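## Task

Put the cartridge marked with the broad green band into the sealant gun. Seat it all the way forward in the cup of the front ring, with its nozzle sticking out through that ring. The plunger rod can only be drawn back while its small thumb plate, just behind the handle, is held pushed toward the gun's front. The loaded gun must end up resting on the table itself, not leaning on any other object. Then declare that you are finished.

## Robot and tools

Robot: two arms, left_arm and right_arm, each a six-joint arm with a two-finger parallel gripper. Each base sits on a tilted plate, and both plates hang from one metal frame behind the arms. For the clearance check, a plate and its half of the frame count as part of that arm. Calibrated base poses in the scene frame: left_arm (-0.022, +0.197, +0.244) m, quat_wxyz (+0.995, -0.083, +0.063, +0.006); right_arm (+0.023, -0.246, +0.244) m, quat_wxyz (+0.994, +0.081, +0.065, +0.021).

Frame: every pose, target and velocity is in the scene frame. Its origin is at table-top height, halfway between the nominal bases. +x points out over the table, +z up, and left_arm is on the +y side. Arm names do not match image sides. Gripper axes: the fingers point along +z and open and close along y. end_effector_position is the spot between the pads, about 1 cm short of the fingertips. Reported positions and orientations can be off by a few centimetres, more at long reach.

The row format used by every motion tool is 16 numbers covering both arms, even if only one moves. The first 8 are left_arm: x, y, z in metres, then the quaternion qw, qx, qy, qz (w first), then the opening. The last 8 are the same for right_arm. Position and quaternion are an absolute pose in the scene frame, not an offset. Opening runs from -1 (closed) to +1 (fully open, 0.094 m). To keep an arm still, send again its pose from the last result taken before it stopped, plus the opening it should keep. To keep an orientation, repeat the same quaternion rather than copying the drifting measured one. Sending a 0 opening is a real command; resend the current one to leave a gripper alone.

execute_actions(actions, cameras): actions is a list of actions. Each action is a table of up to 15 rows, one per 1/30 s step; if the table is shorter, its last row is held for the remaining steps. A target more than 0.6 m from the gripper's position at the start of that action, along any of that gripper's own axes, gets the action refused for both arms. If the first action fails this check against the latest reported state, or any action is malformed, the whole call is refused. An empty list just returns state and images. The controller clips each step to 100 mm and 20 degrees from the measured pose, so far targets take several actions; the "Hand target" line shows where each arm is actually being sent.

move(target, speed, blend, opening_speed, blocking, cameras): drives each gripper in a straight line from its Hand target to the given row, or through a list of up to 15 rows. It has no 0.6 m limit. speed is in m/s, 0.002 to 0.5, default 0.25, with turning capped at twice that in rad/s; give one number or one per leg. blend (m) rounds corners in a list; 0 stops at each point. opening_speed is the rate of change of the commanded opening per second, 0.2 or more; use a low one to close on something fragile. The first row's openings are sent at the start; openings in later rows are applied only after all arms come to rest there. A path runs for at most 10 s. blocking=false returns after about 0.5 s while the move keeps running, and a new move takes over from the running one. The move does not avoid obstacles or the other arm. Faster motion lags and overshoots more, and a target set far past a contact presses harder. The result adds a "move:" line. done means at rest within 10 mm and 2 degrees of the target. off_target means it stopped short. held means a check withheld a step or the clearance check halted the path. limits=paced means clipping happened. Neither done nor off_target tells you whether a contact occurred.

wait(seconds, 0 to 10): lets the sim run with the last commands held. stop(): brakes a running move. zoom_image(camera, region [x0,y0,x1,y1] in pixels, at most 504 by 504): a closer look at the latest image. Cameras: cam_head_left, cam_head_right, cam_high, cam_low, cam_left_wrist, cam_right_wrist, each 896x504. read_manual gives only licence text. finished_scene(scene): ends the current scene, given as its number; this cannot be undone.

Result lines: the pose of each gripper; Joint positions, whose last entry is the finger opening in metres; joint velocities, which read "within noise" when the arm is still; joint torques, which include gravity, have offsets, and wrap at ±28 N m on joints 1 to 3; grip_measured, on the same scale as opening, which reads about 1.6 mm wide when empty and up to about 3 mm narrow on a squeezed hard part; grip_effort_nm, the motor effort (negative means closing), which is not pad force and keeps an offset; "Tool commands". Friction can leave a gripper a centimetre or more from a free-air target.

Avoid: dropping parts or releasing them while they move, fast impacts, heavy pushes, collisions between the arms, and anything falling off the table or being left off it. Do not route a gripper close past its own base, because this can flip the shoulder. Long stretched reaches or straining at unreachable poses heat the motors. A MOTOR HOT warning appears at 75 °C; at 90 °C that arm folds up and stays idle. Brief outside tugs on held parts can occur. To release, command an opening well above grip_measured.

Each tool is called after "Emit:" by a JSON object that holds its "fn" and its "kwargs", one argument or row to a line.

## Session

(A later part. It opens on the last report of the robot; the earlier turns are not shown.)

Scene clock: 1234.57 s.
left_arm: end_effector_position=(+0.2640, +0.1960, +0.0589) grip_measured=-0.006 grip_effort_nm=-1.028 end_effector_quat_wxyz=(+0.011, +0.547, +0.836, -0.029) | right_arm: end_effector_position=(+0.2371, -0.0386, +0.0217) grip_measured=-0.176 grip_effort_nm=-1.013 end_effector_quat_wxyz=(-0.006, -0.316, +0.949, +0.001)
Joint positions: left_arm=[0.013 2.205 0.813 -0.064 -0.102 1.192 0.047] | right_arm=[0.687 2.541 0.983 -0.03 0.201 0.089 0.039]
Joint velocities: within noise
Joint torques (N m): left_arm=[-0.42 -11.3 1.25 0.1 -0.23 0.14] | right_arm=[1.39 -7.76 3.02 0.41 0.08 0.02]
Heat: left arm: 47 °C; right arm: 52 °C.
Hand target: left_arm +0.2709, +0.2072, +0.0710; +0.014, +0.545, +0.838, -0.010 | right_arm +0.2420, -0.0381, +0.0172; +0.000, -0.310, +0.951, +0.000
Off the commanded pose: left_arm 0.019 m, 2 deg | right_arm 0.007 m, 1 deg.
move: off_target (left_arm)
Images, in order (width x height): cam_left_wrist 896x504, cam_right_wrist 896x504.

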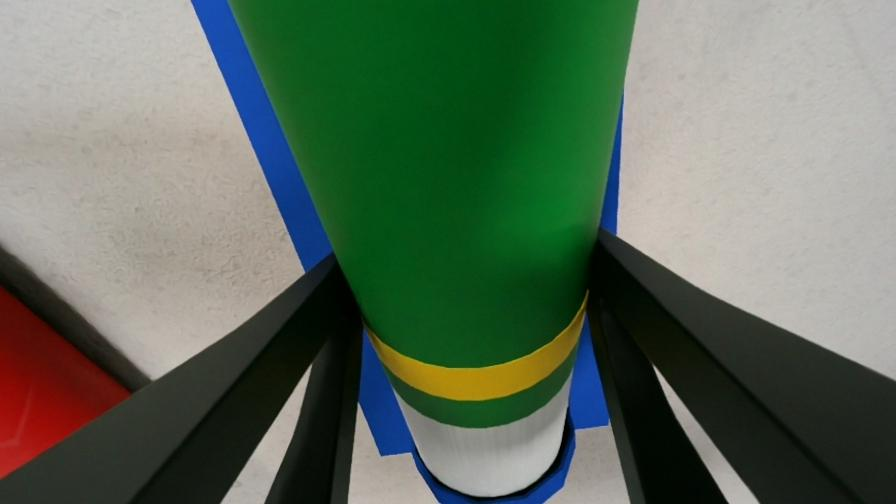

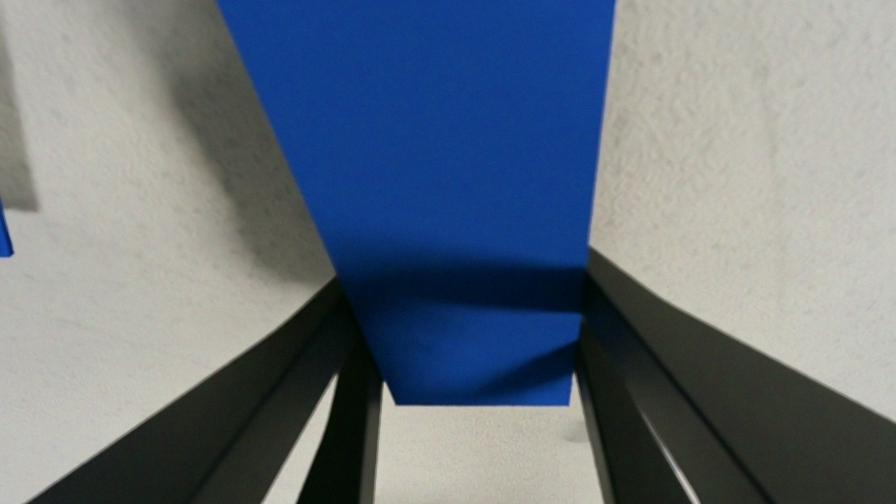

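Emit:
{"fn": "execute_actions", "kwargs": {
  "actions": []
}}

Emit:
{"fn": "zoom_image", "kwargs": {
  "camera": "cam_head_left",
  "region": [395, 180, 505, 260]
}}

Emit:
{"fn": "zoom_image", "kwargs": {
  "camera": "cam_low",
  "region": [515, 230, 605, 300]
}}

Emit:
{"fn": "zoom_image", "kwargs": {
  "camera": "cam_high",
  "region": [490, 410, 570, 500]
}}

Emit:
{"fn": "zoom_image", "kwargs": {
  "camera": "cam_head_right",
  "region": [375, 180, 495, 270]
}}

Scene clock: 1238.83 s.
left_arm: end_effector_position=(+0.2640, +0.1960, +0.0589) grip_measured=-0.006 grip_effort_nm=-1.023 end_effector_quat_wxyz=(+0.011, +0.547, +0.836, -0.029) | right_arm: end_effector_position=(+0.2371, -0.0386, +0.0217) grip_measured=-0.176 grip_effort_nm=-1.004 end_effector_quat_wxyz=(-0.006, -0.316, +0.949, +0.001)
Joint positions: left_arm=[0.013 2.205 0.813 -0.064 -0.102 1.192 0.047] | right_arm=[0.687 2.541 0.983 -0.03 0.201 0.089 0.039]
Joint velocities: within noise
Joint torques (N m): left_arm=[-0.44 -11.3 1.33 0.12 -0.2 0.13] | right_arm=[1.46 -7.73 3.1 0.39 0.09 0.03]
Heat: left arm: 48 °C; right arm: 52 °C.
Hand target: left_arm +0.2709, +0.2072, +0.0710; +0.014, +0.545, +0.838, -0.010 | right_arm +0.2420, -0.0381, +0.0172; +0.000, -0.310, +0.951, +0.000
Tool commands: left_gripper/opening=-0.25 right_gripper/opening=-0.35
Off the commanded pose: left_arm 0.019 m, 2 deg | right_arm 0.007 m, 1 deg.

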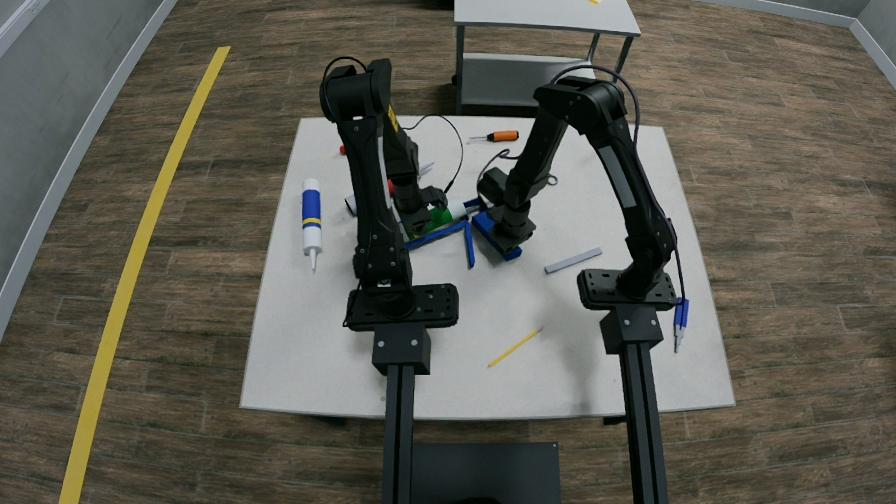

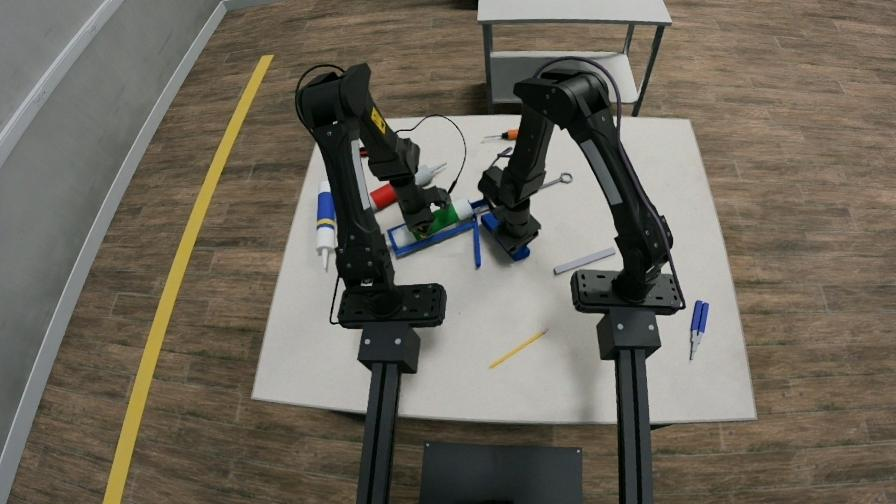

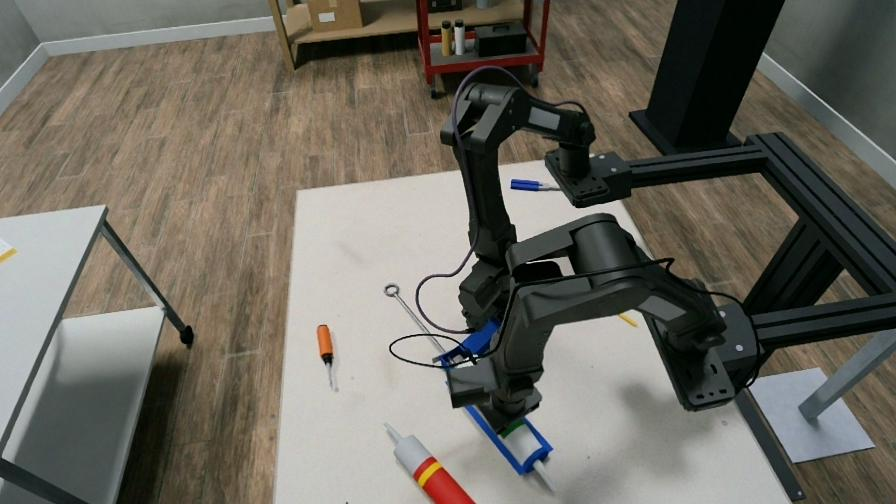

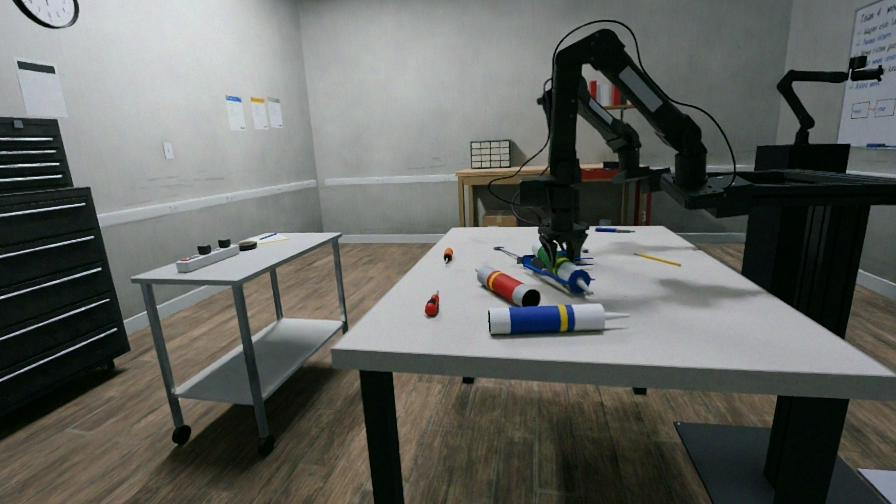

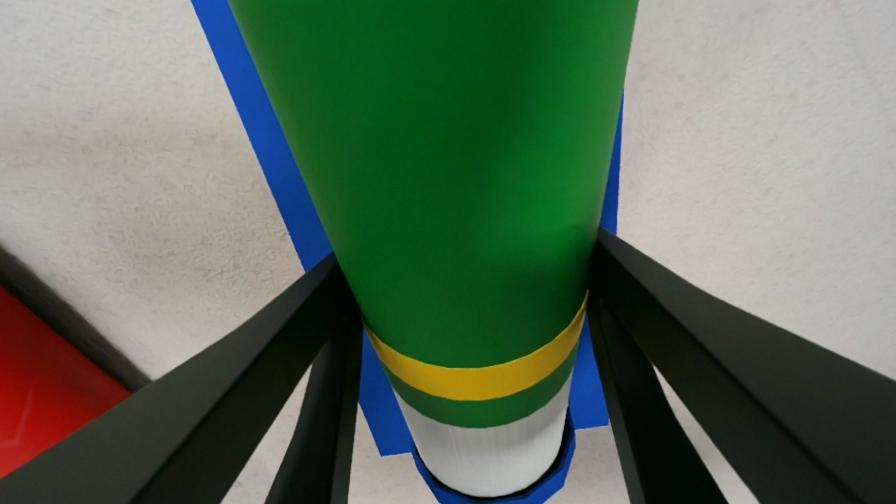

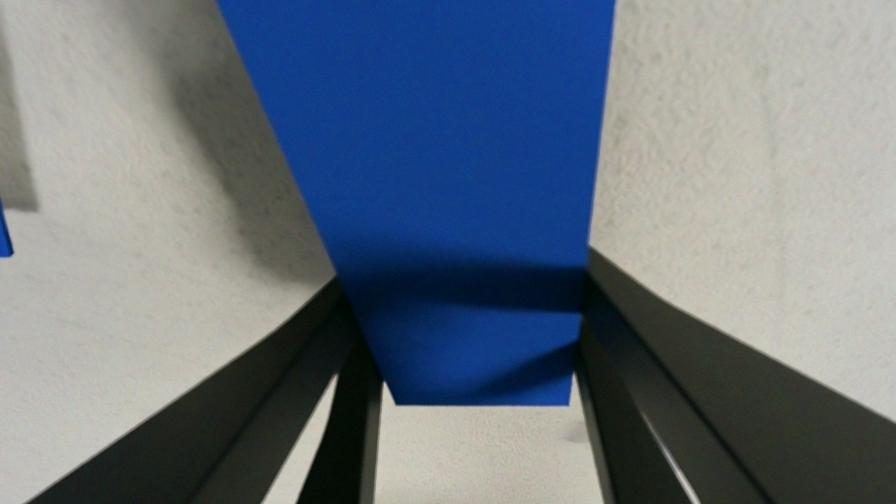

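Scaled by 4.582 from the camera's 896x504 image, which has a finer 1280x720 frame.

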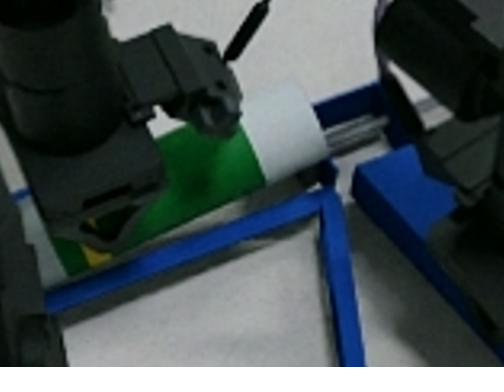

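Scaled by 5.600 from the camera's 896x504 image, which has a finer 1280x720 frame.

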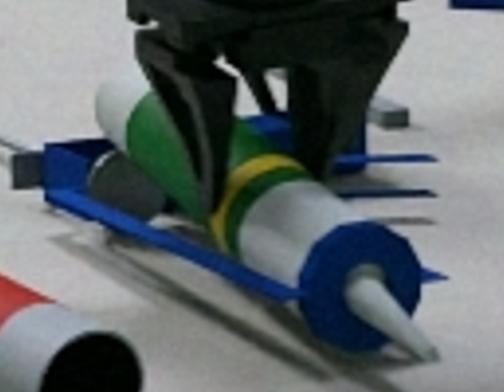

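Scaled by 5.600 from the camera's 896x504 image, which has a finer 1280x720 frame.

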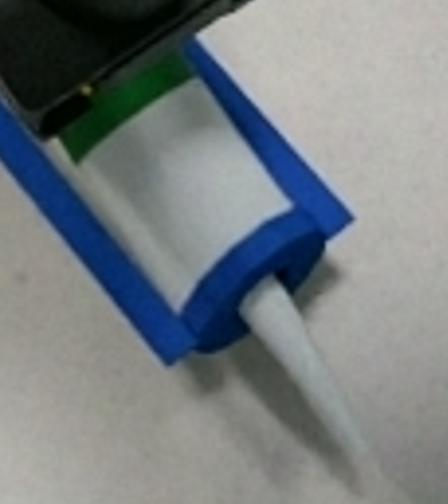

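Scaled by 4.200 from the camera's 896x504 image, which has a finer 1280x720 frame.

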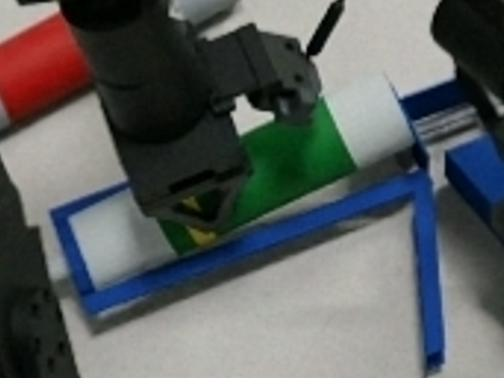

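Emit:
{"fn": "move", "kwargs": {
  "target": [
    [0.2679,0.2150,0.072,0.0146,0.5450,0.8383,-0.0096,-0.25,0.242,-0.038,0.017,0,-0.31,0.951,0,-0.35]
  ],
  "speed": 0.04,
  "cameras": ["cam_high","cam_left_wrist","cam_low","cam_head_left"]
}}

Emit:
{"fn": "zoom_image", "kwargs": {
  "camera": "cam_high",
  "region": [490, 410, 570, 500]
}}

Emit:
{"fn": "zoom_image", "kwargs": {
  "camera": "cam_low",
  "region": [515, 230, 605, 300]
}}

Emit:
{"fn": "zoom_image", "kwargs": {
  "camera": "cam_head_left",
  "region": [395, 180, 505, 260]
}}

Scene clock: 1245.37 s.
left_arm: end_effector_position=(+0.2607, +0.1973, +0.0588) grip_measured=-0.006 grip_effort_nm=-1.028 end_effector_quat_wxyz=(+0.017, +0.545, +0.837, -0.040) | right_arm: end_effector_position=(+0.2371, -0.0382, +0.0217) grip_measured=-0.176 grip_effort_nm=-1.004 end_effector_quat_wxyz=(-0.006, -0.320, +0.947, +0.002)
Joint positions: left_arm=[0.034 2.2 0.801 -0.057 -0.075 1.208 0.047] | right_arm=[0.687 2.541 0.983 -0.03 0.199 0.08 0.039]
Joint velocities: within noise
Joint torques (N m): left_arm=[0.02 -11.48 1.14 0.1 -0.42 0.25] | right_arm=[1.37 -7.79 3.03 0.4 0.11 0.13]
Heat: left arm: 50 °C; right arm: 52 °C.
Hand target: left_arm +0.2676, +0.2144, +0.0709; +0.014, +0.545, +0.839, -0.010 | right_arm +0.2420, -0.0381, +0.0172; +0.000, -0.310, +0.951, +0.000
Off the commanded pose: left_arm 0.023 m, 3 deg | right_arm 0.007 m, 1 deg.
move: off_target (left_arm)
Images, in order (width x height): cam_head_left 896x504, cam_high 896x504, cam_low 896x504, cam_left_wrist 896x504.

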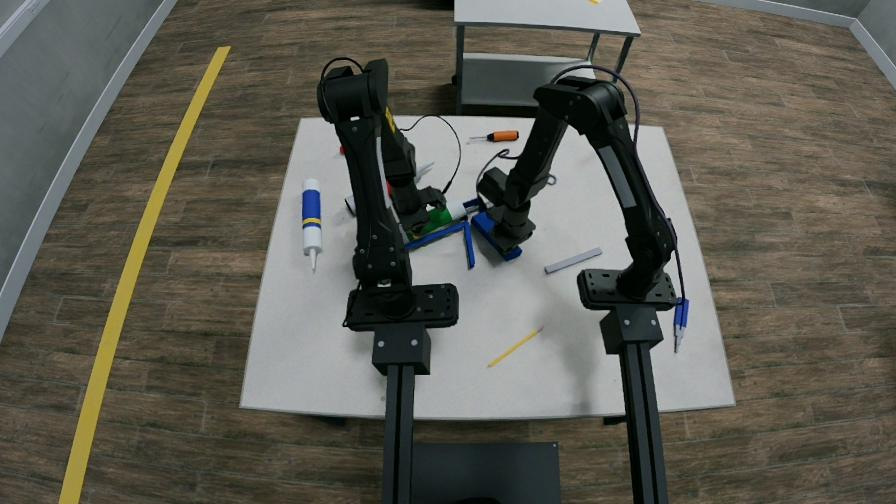

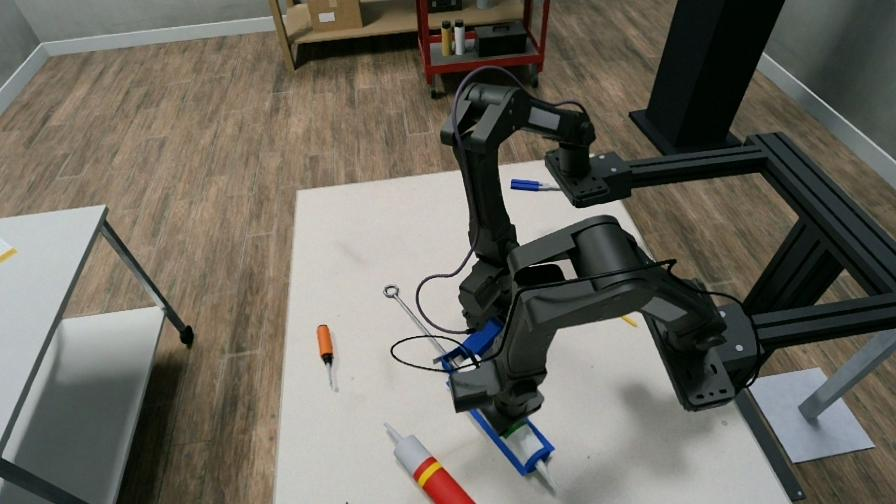

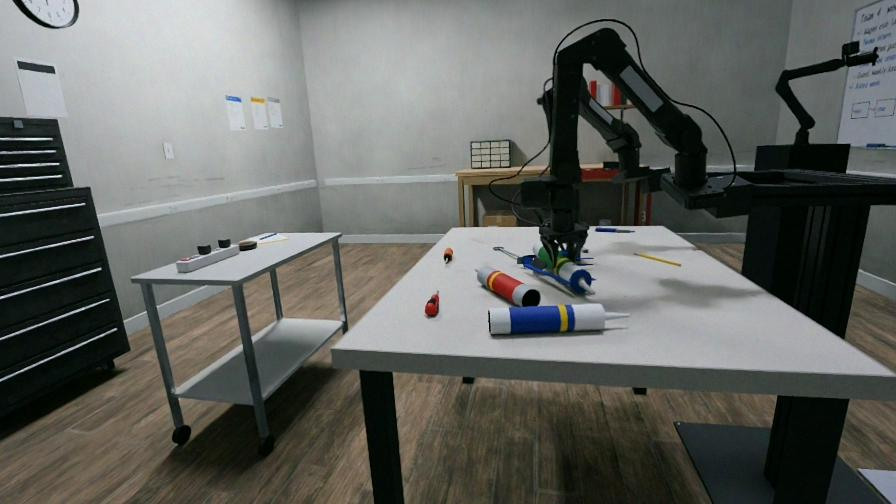

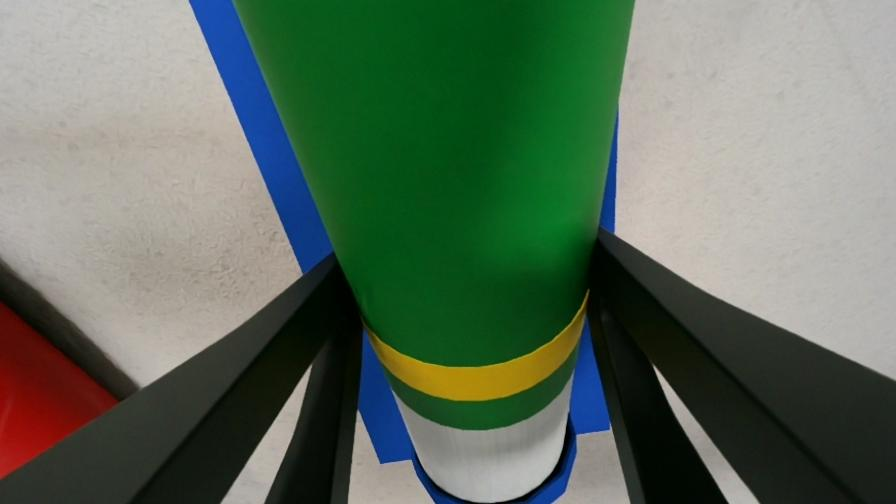

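Scaled by 5.600 from the camera's 896x504 image, which has a finer 1280x720 frame.

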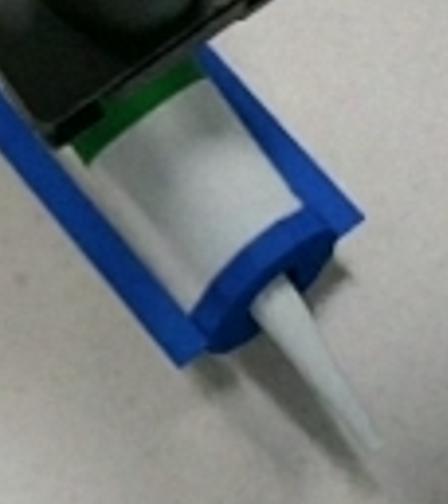

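Scaled by 5.600 from the camera's 896x504 image, which has a finer 1280x720 frame.

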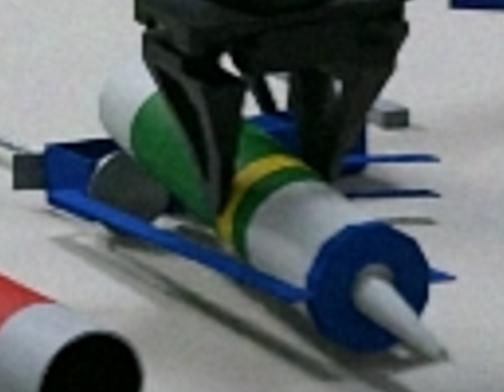

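Scaled by 4.582 from the camera's 896x504 image, which has a finer 1280x720 frame.

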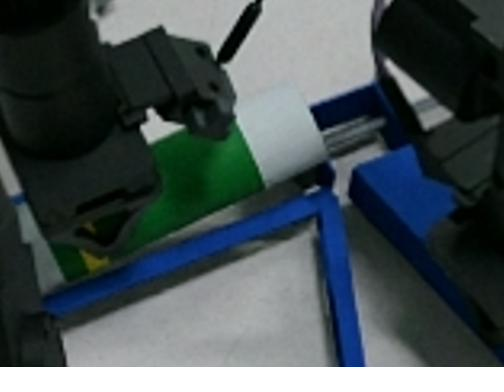

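Emit:
{"fn": "move", "kwargs": {
  "target": [
    [0.2720,0.2080,0.046,0.0146,0.5450,0.8383,-0.0096,-0.25,0.242,-0.038,0.017,0,-0.31,0.951,0,-0.35]
  ],
  "speed": 0.04,
  "cameras": ["cam_high","cam_left_wrist","cam_low","cam_head_left"]
}}

Emit:
{"fn": "zoom_image", "kwargs": {
  "camera": "cam_low",
  "region": [515, 230, 605, 300]
}}

Emit:
{"fn": "zoom_image", "kwargs": {
  "camera": "cam_head_left",
  "region": [395, 180, 505, 260]
}}

Emit:
{"fn": "zoom_image", "kwargs": {
  "camera": "cam_left_wrist",
  "region": [380, 380, 640, 504]
}}

Scene clock: 1251.03 s.
left_arm: end_effector_position=(+0.2614, +0.1978, +0.0540) grip_measured=-0.006 grip_effort_nm=-1.023 end_effector_quat_wxyz=(+0.014, +0.545, +0.837, -0.037) | right_arm: end_effector_position=(+0.2372, -0.0379, +0.0208) grip_measured=-0.180 grip_effort_nm=-1.004 end_effector_quat_wxyz=(-0.005, -0.322, +0.947, +0.002)
Joint positions: left_arm=[0.034 2.221 0.81 -0.047 -0.082 1.208 0.047] | right_arm=[0.687 2.544 0.983 -0.023 0.2 0.075 0.039]
Joint velocities: within noise
Joint torques (N m): left_arm=[-0.94 -4.86 3.69 0.61 -0.35 0.13] | right_arm=[1.44 -8.03 3 0.33 0.09 0.17]
Heat: left arm: 51 °C; right arm: 52 °C.
Hand target: left_arm +0.2715, +0.2079, +0.0471; +0.014, +0.545, +0.839, -0.010 | right_arm +0.2419, -0.0381, +0.0171; +0.000, -0.310, +0.951, +0.000
Off the commanded pose: left_arm 0.017 m, 3 deg | right_arm 0.006 m, 2 deg.
move: off_target (left_arm)
Images, in order (width x height): cam_head_left 896x504, cam_high 896x504, cam_low 896x504, cam_left_wrist 896x504.

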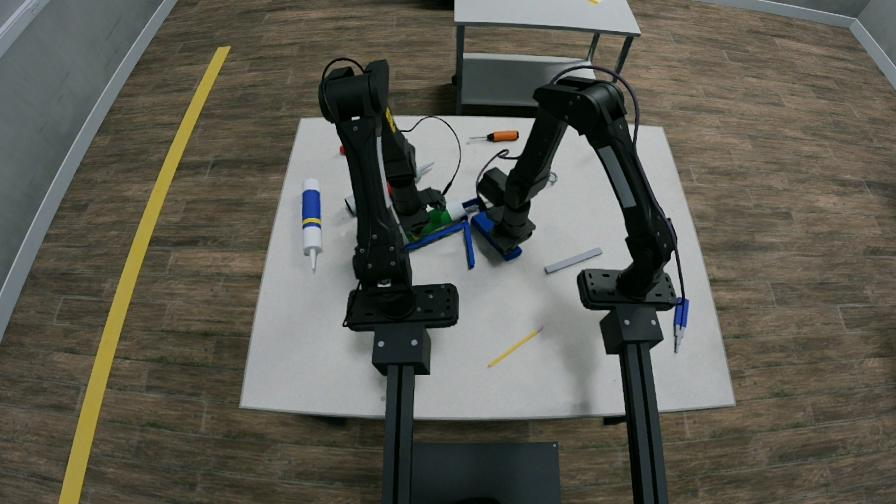

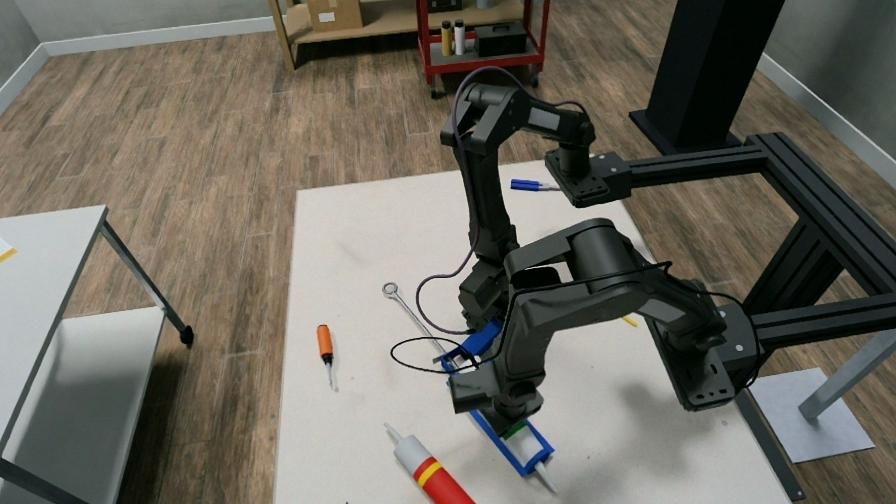

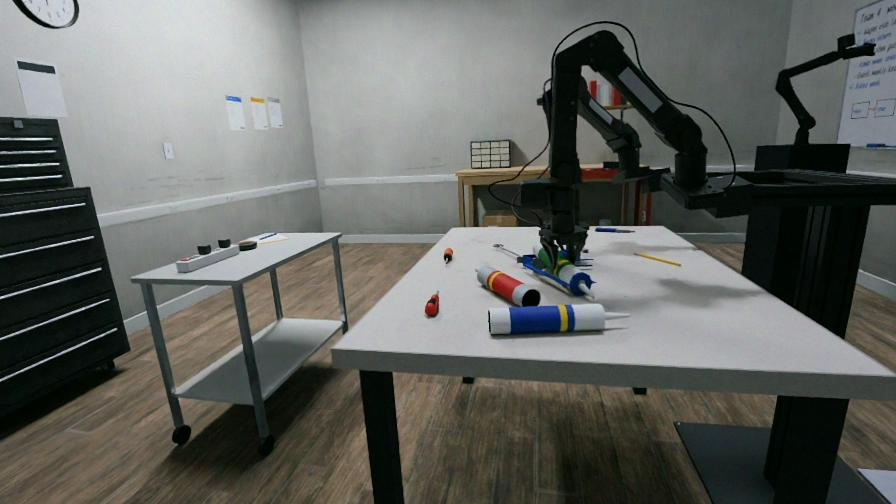

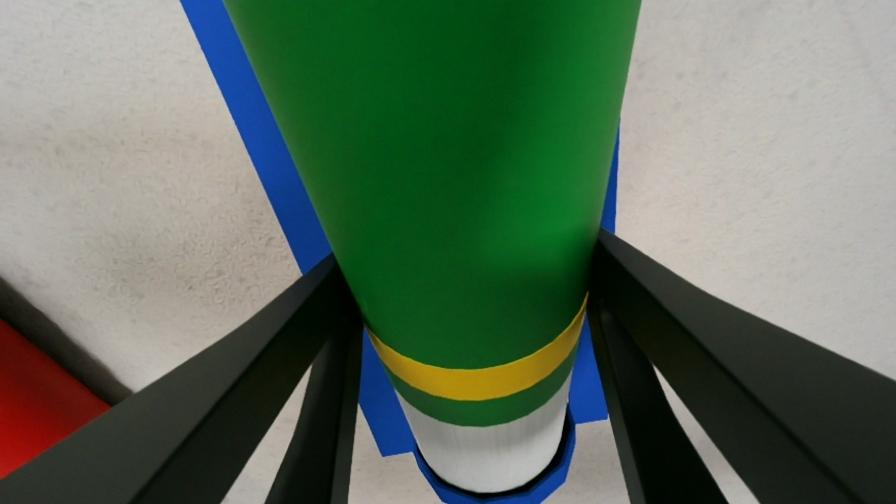

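Scaled by 5.600 from the camera's 896x504 image, which has a finer 1280x720 frame.

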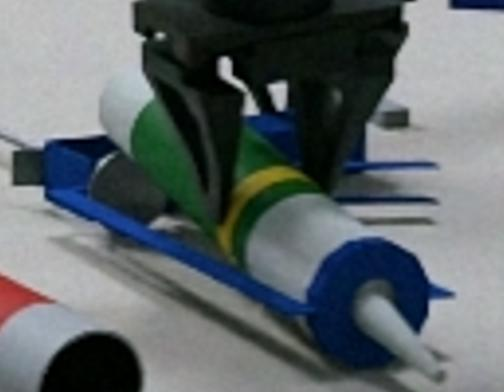

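Scaled by 4.582 from the camera's 896x504 image, which has a finer 1280x720 frame.

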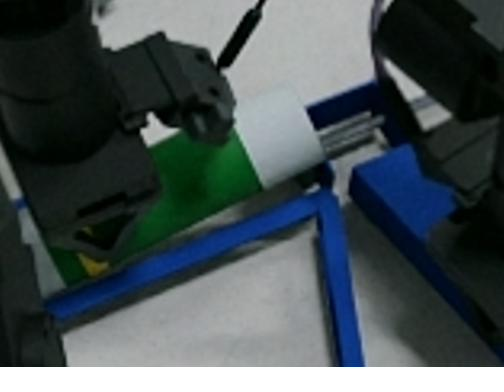

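Scaled by 1.938 from the camera's 896x504 image, which has a finer 1280x720 frame.

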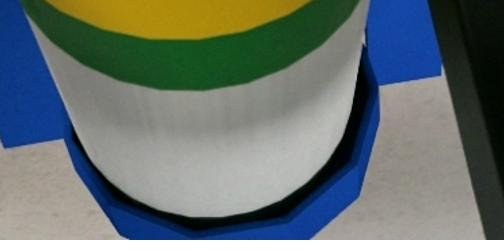

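Emit:
{"fn": "move", "kwargs": {
  "target": [
    [0.2750,0.2050,0.068,0.015,0.515,0.857,-0.009,-0.25,0.242,-0.038,0.017,0,-0.31,0.951,0,-0.35]
  ],
  "speed": 0.04,
  "cameras": ["cam_high","cam_left_wrist","cam_low","cam_head_left"]
}}

Emit:
{"fn": "zoom_image", "kwargs": {
  "camera": "cam_left_wrist",
  "region": [380, 380, 640, 504]
}}

Emit:
{"fn": "zoom_image", "kwargs": {
  "camera": "cam_head_left",
  "region": [395, 180, 505, 260]
}}

Scene clock: 1265.57 s.
left_arm: end_effector_position=(+0.2613, +0.1977, +0.0551) grip_measured=-0.006 grip_effort_nm=-1.023 end_effector_quat_wxyz=(+0.011, +0.527, +0.849, -0.034) | right_arm: end_effector_position=(+0.2376, -0.0380, +0.0208) grip_measured=-0.180 grip_effort_nm=-1.009 end_effector_quat_wxyz=(-0.004, -0.324, +0.946, +0.002)
Joint positions: left_arm=[0.027 2.218 0.81 -0.052 -0.092 1.157 0.047] | right_arm=[0.687 2.544 0.983 -0.023 0.202 0.071 0.039]
Joint velocities: within noise
Joint torques (N m): left_arm=[-2.14 -10.84 2.76 0.08 -0.3 -0.35] | right_arm=[1.52 -7.98 2.96 0.33 0.06 0.22]
Heat: left arm: 47 °C; right arm: 52 °C.
Hand target: left_arm +0.2747, +0.2047, +0.0675; +0.016, +0.515, +0.857, -0.009 | right_arm +0.2420, -0.0381, +0.0171; +0.000, -0.310, +0.951, +0.000
Off the commanded pose: left_arm 0.020 m, 3 deg | right_arm 0.006 m, 2 deg.
move: off_target (left_arm)
Images, in order (width x height): cam_head_left 896x504, cam_high 896x504, cam_low 896x504, cam_left_wrist 896x504.

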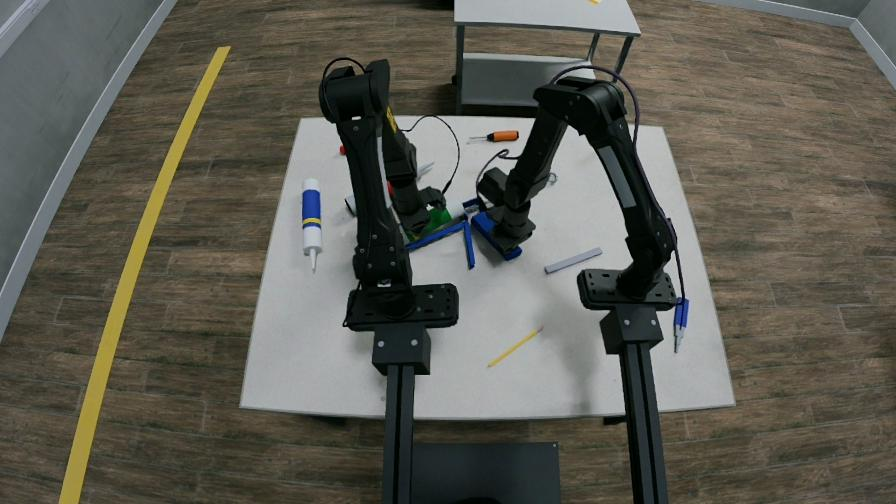

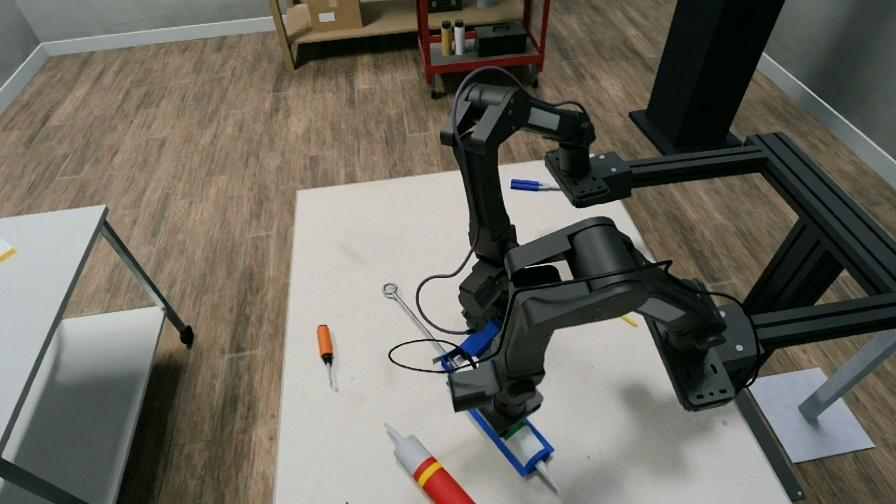

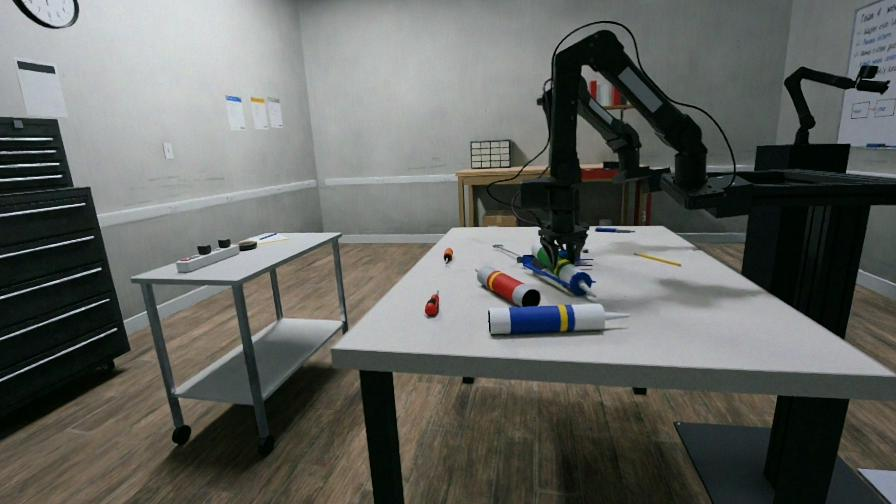

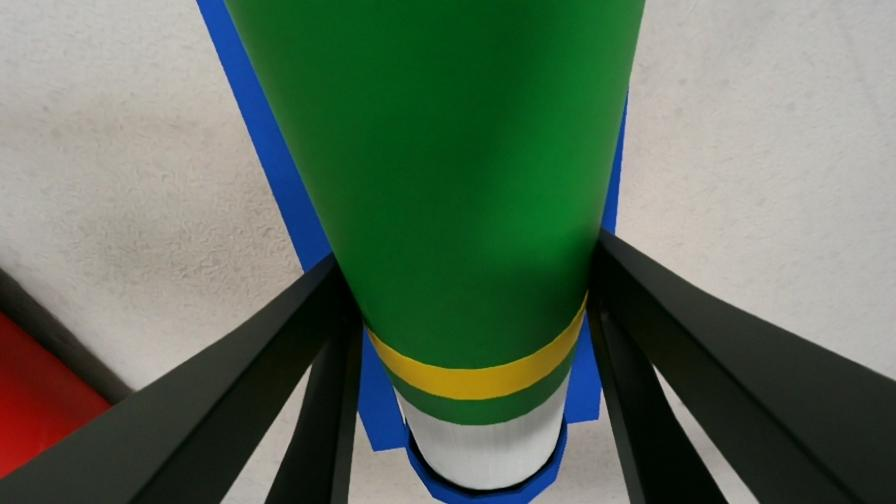

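Scaled by 1.938 from the camera's 896x504 image, which has a finer 1280x720 frame.

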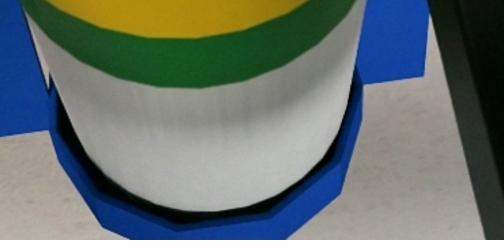

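Scaled by 4.582 from the camera's 896x504 image, which has a finer 1280x720 frame.

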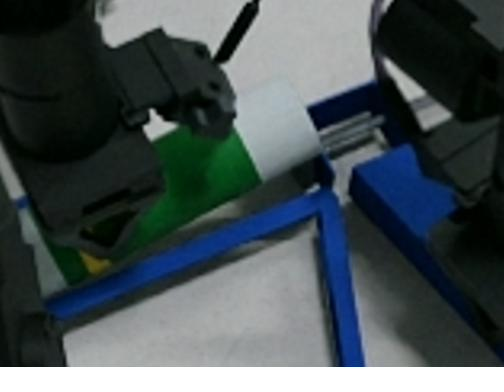

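Emit:
{"fn": "move", "kwargs": {
  "target": [
    [0.2830,0.2095,0.070,0.015,0.515,0.857,-0.009,-0.25,0.242,-0.038,0.017,0,-0.31,0.951,0,-0.35]
  ],
  "speed": 0.04,
  "cameras": ["cam_left_wrist"]
}}

Emit:
{"fn": "zoom_image", "kwargs": {
  "camera": "cam_left_wrist",
  "region": [380, 380, 640, 504]
}}

Scene clock: 1268.37 s.
left_arm: end_effector_position=(+0.2665, +0.1994, +0.0568) grip_measured=-0.006 grip_effort_nm=-1.023 end_effector_quat_wxyz=(+0.007, +0.524, +0.851, -0.033) | right_arm: end_effector_position=(+0.2370, -0.0373, +0.0208) grip_measured=-0.180 grip_effort_nm=-1.009 end_effector_quat_wxyz=(-0.005, -0.321, +0.947, +0.004)
Joint positions: left_arm=[0.027 2.218 0.836 -0.081 -0.099 1.15 0.047] | right_arm=[0.687 2.544 0.983 -0.023 0.197 0.078 0.039]
Joint velocities: within noise
Joint torques (N m): left_arm=[-1.11 -10.65 3.79 0.05 -0.25 -0.14] | right_arm=[1.36 -8.01 3 0.33 0.12 0.14]
Heat: left arm: 48 °C; right arm: 52 °C.
Hand target: left_arm +0.2827, +0.2092, +0.0696; +0.015, +0.515, +0.857, -0.009 | right_arm +0.2419, -0.0381, +0.0171; +0.000, -0.310, +0.951, +0.000
Off the commanded pose: left_arm 0.023 m, 3 deg | right_arm 0.006 m, 2 deg.
move: off_target (left_arm)
Images, in order (width x height): cam_left_wrist 896x504.

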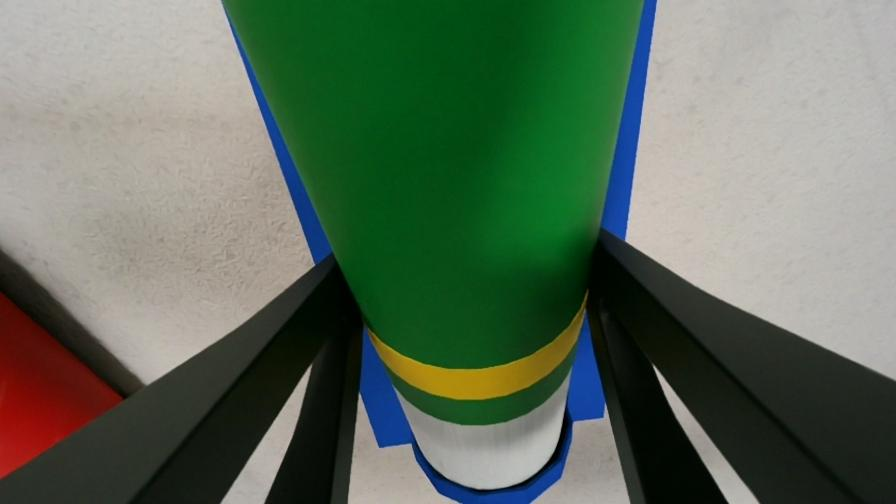

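Scaled by 1.938 from the camera's 896x504 image, which has a finer 1280x720 frame.

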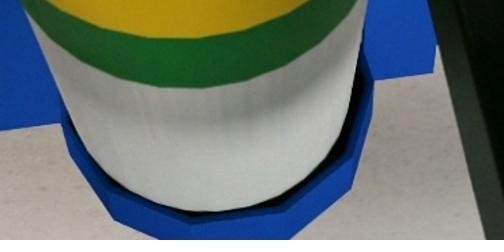

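Emit:
{"fn": "move", "kwargs": {
  "target": [
    [0.2800,0.2160,0.068,0.015,0.515,0.857,-0.009,-0.25,0.242,-0.038,0.017,0,-0.31,0.951,0,-0.35]
  ],
  "speed": 0.04,
  "cameras": ["cam_left_wrist","cam_high","cam_low","cam_head_left"]
}}

Emit:
{"fn": "zoom_image", "kwargs": {
  "camera": "cam_left_wrist",
  "region": [380, 380, 640, 504]
}}

Emit:
{"fn": "zoom_image", "kwargs": {
  "camera": "cam_low",
  "region": [515, 230, 605, 300]
}}

Emit:
{"fn": "zoom_image", "kwargs": {
  "camera": "cam_high",
  "region": [490, 410, 570, 500]
}}

Emit:
{"fn": "zoom_image", "kwargs": {
  "camera": "cam_head_left",
  "region": [395, 180, 505, 260]
}}

Scene clock: 1273.93 s.
left_arm: end_effector_position=(+0.2662, +0.2005, +0.0564) grip_measured=-0.006 grip_effort_nm=-1.028 end_effector_quat_wxyz=(+0.010, +0.520, +0.853, -0.038) | right_arm: end_effector_position=(+0.2369, -0.0373, +0.0208) grip_measured=-0.180 grip_effort_nm=-1.009 end_effector_quat_wxyz=(-0.005, -0.321, +0.947, +0.004)
Joint positions: left_arm=[0.038 2.218 0.836 -0.081 -0.086 1.151 0.047] | right_arm=[0.687 2.544 0.983 -0.023 0.196 0.079 0.039]
Joint velocities: within noise
Joint torques (N m): left_arm=[-0.12 -10.66 2.82 0.15 -0.31 0.13] | right_arm=[1.43 -8.03 3.06 0.32 0.14 0.15]
Heat: left arm: 49 °C; right arm: 52 °C.
Hand target: left_arm +0.2796, +0.2157, +0.0675; +0.015, +0.515, +0.857, -0.009 | right_arm +0.2419, -0.0382, +0.0171; +0.000, -0.310, +0.951, +0.000
Off the commanded pose: left_arm 0.024 m, 3 deg | right_arm 0.006 m, 2 deg.
move: off_target (left_arm)
Images, in order (width x height): cam_head_left 896x504, cam_high 896x504, cam_low 896x504, cam_left_wrist 896x504.

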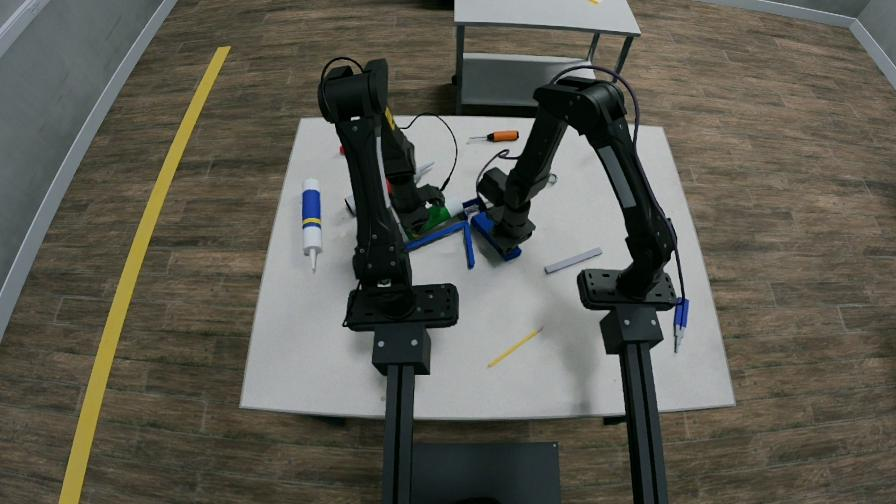

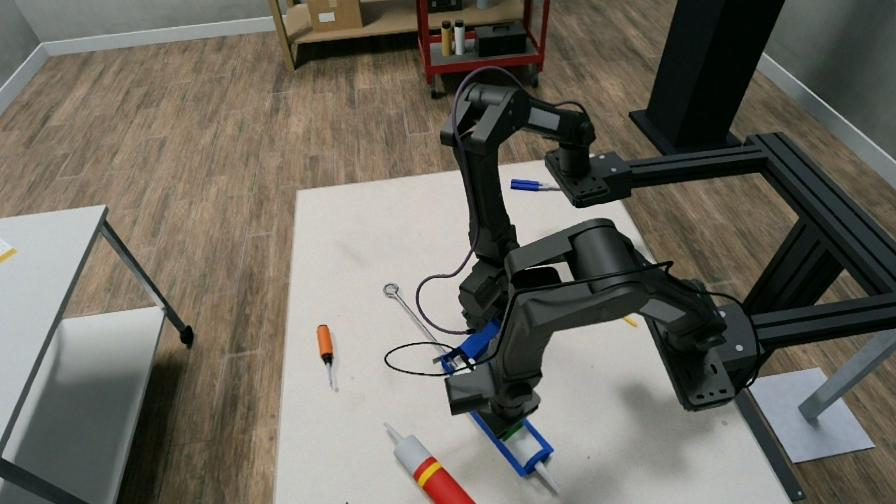

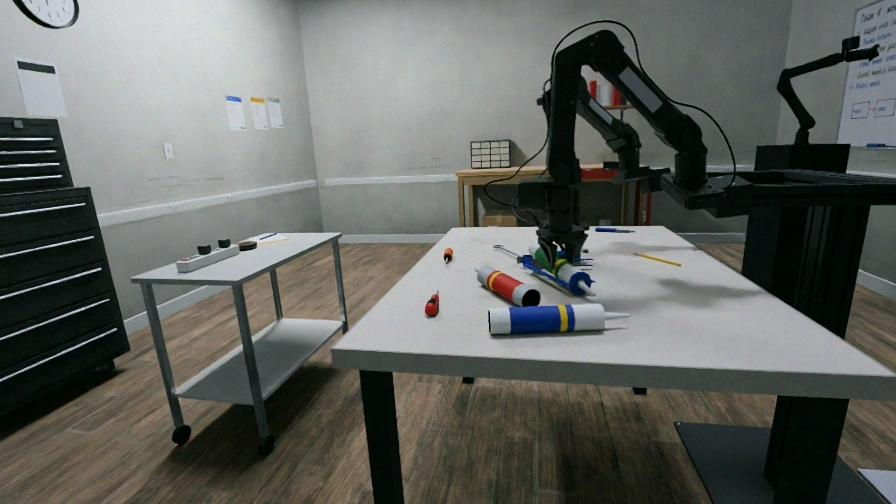

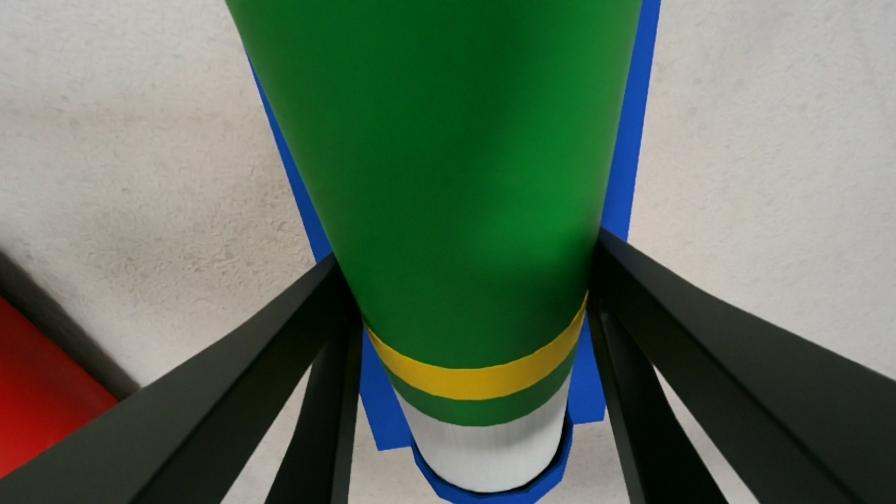

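Scaled by 1.938 from the camera's 896x504 image, which has a finer 1280x720 frame.

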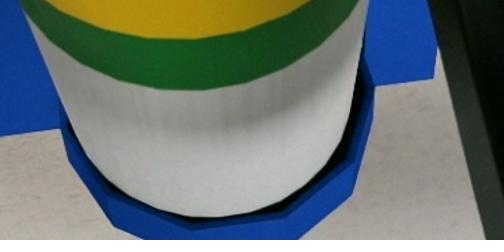

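Scaled by 5.600 from the camera's 896x504 image, which has a finer 1280x720 frame.

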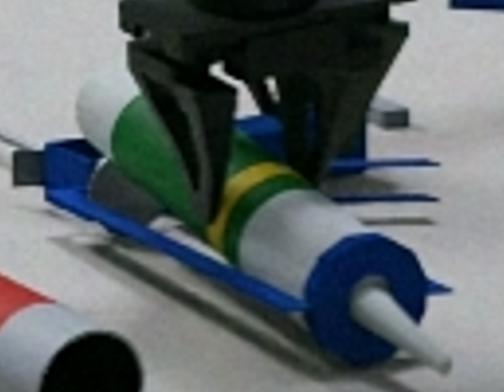

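Scaled by 5.600 from the camera's 896x504 image, which has a finer 1280x720 frame.

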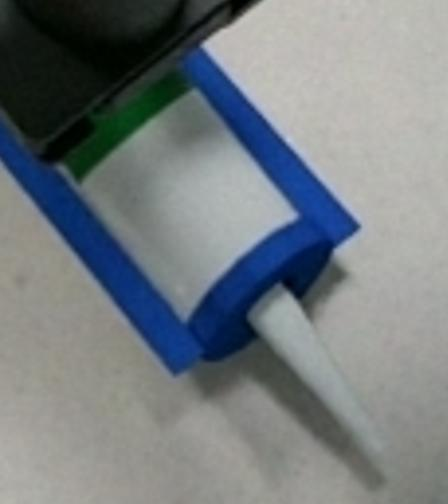

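Scaled by 4.582 from the camera's 896x504 image, which has a finer 1280x720 frame.

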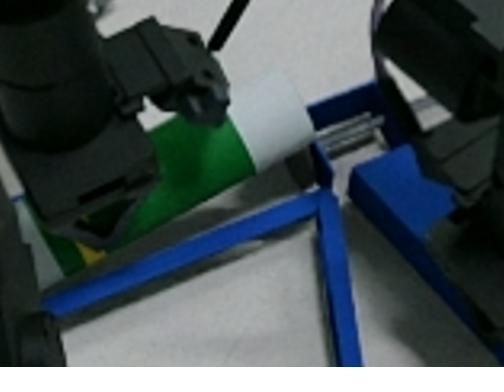

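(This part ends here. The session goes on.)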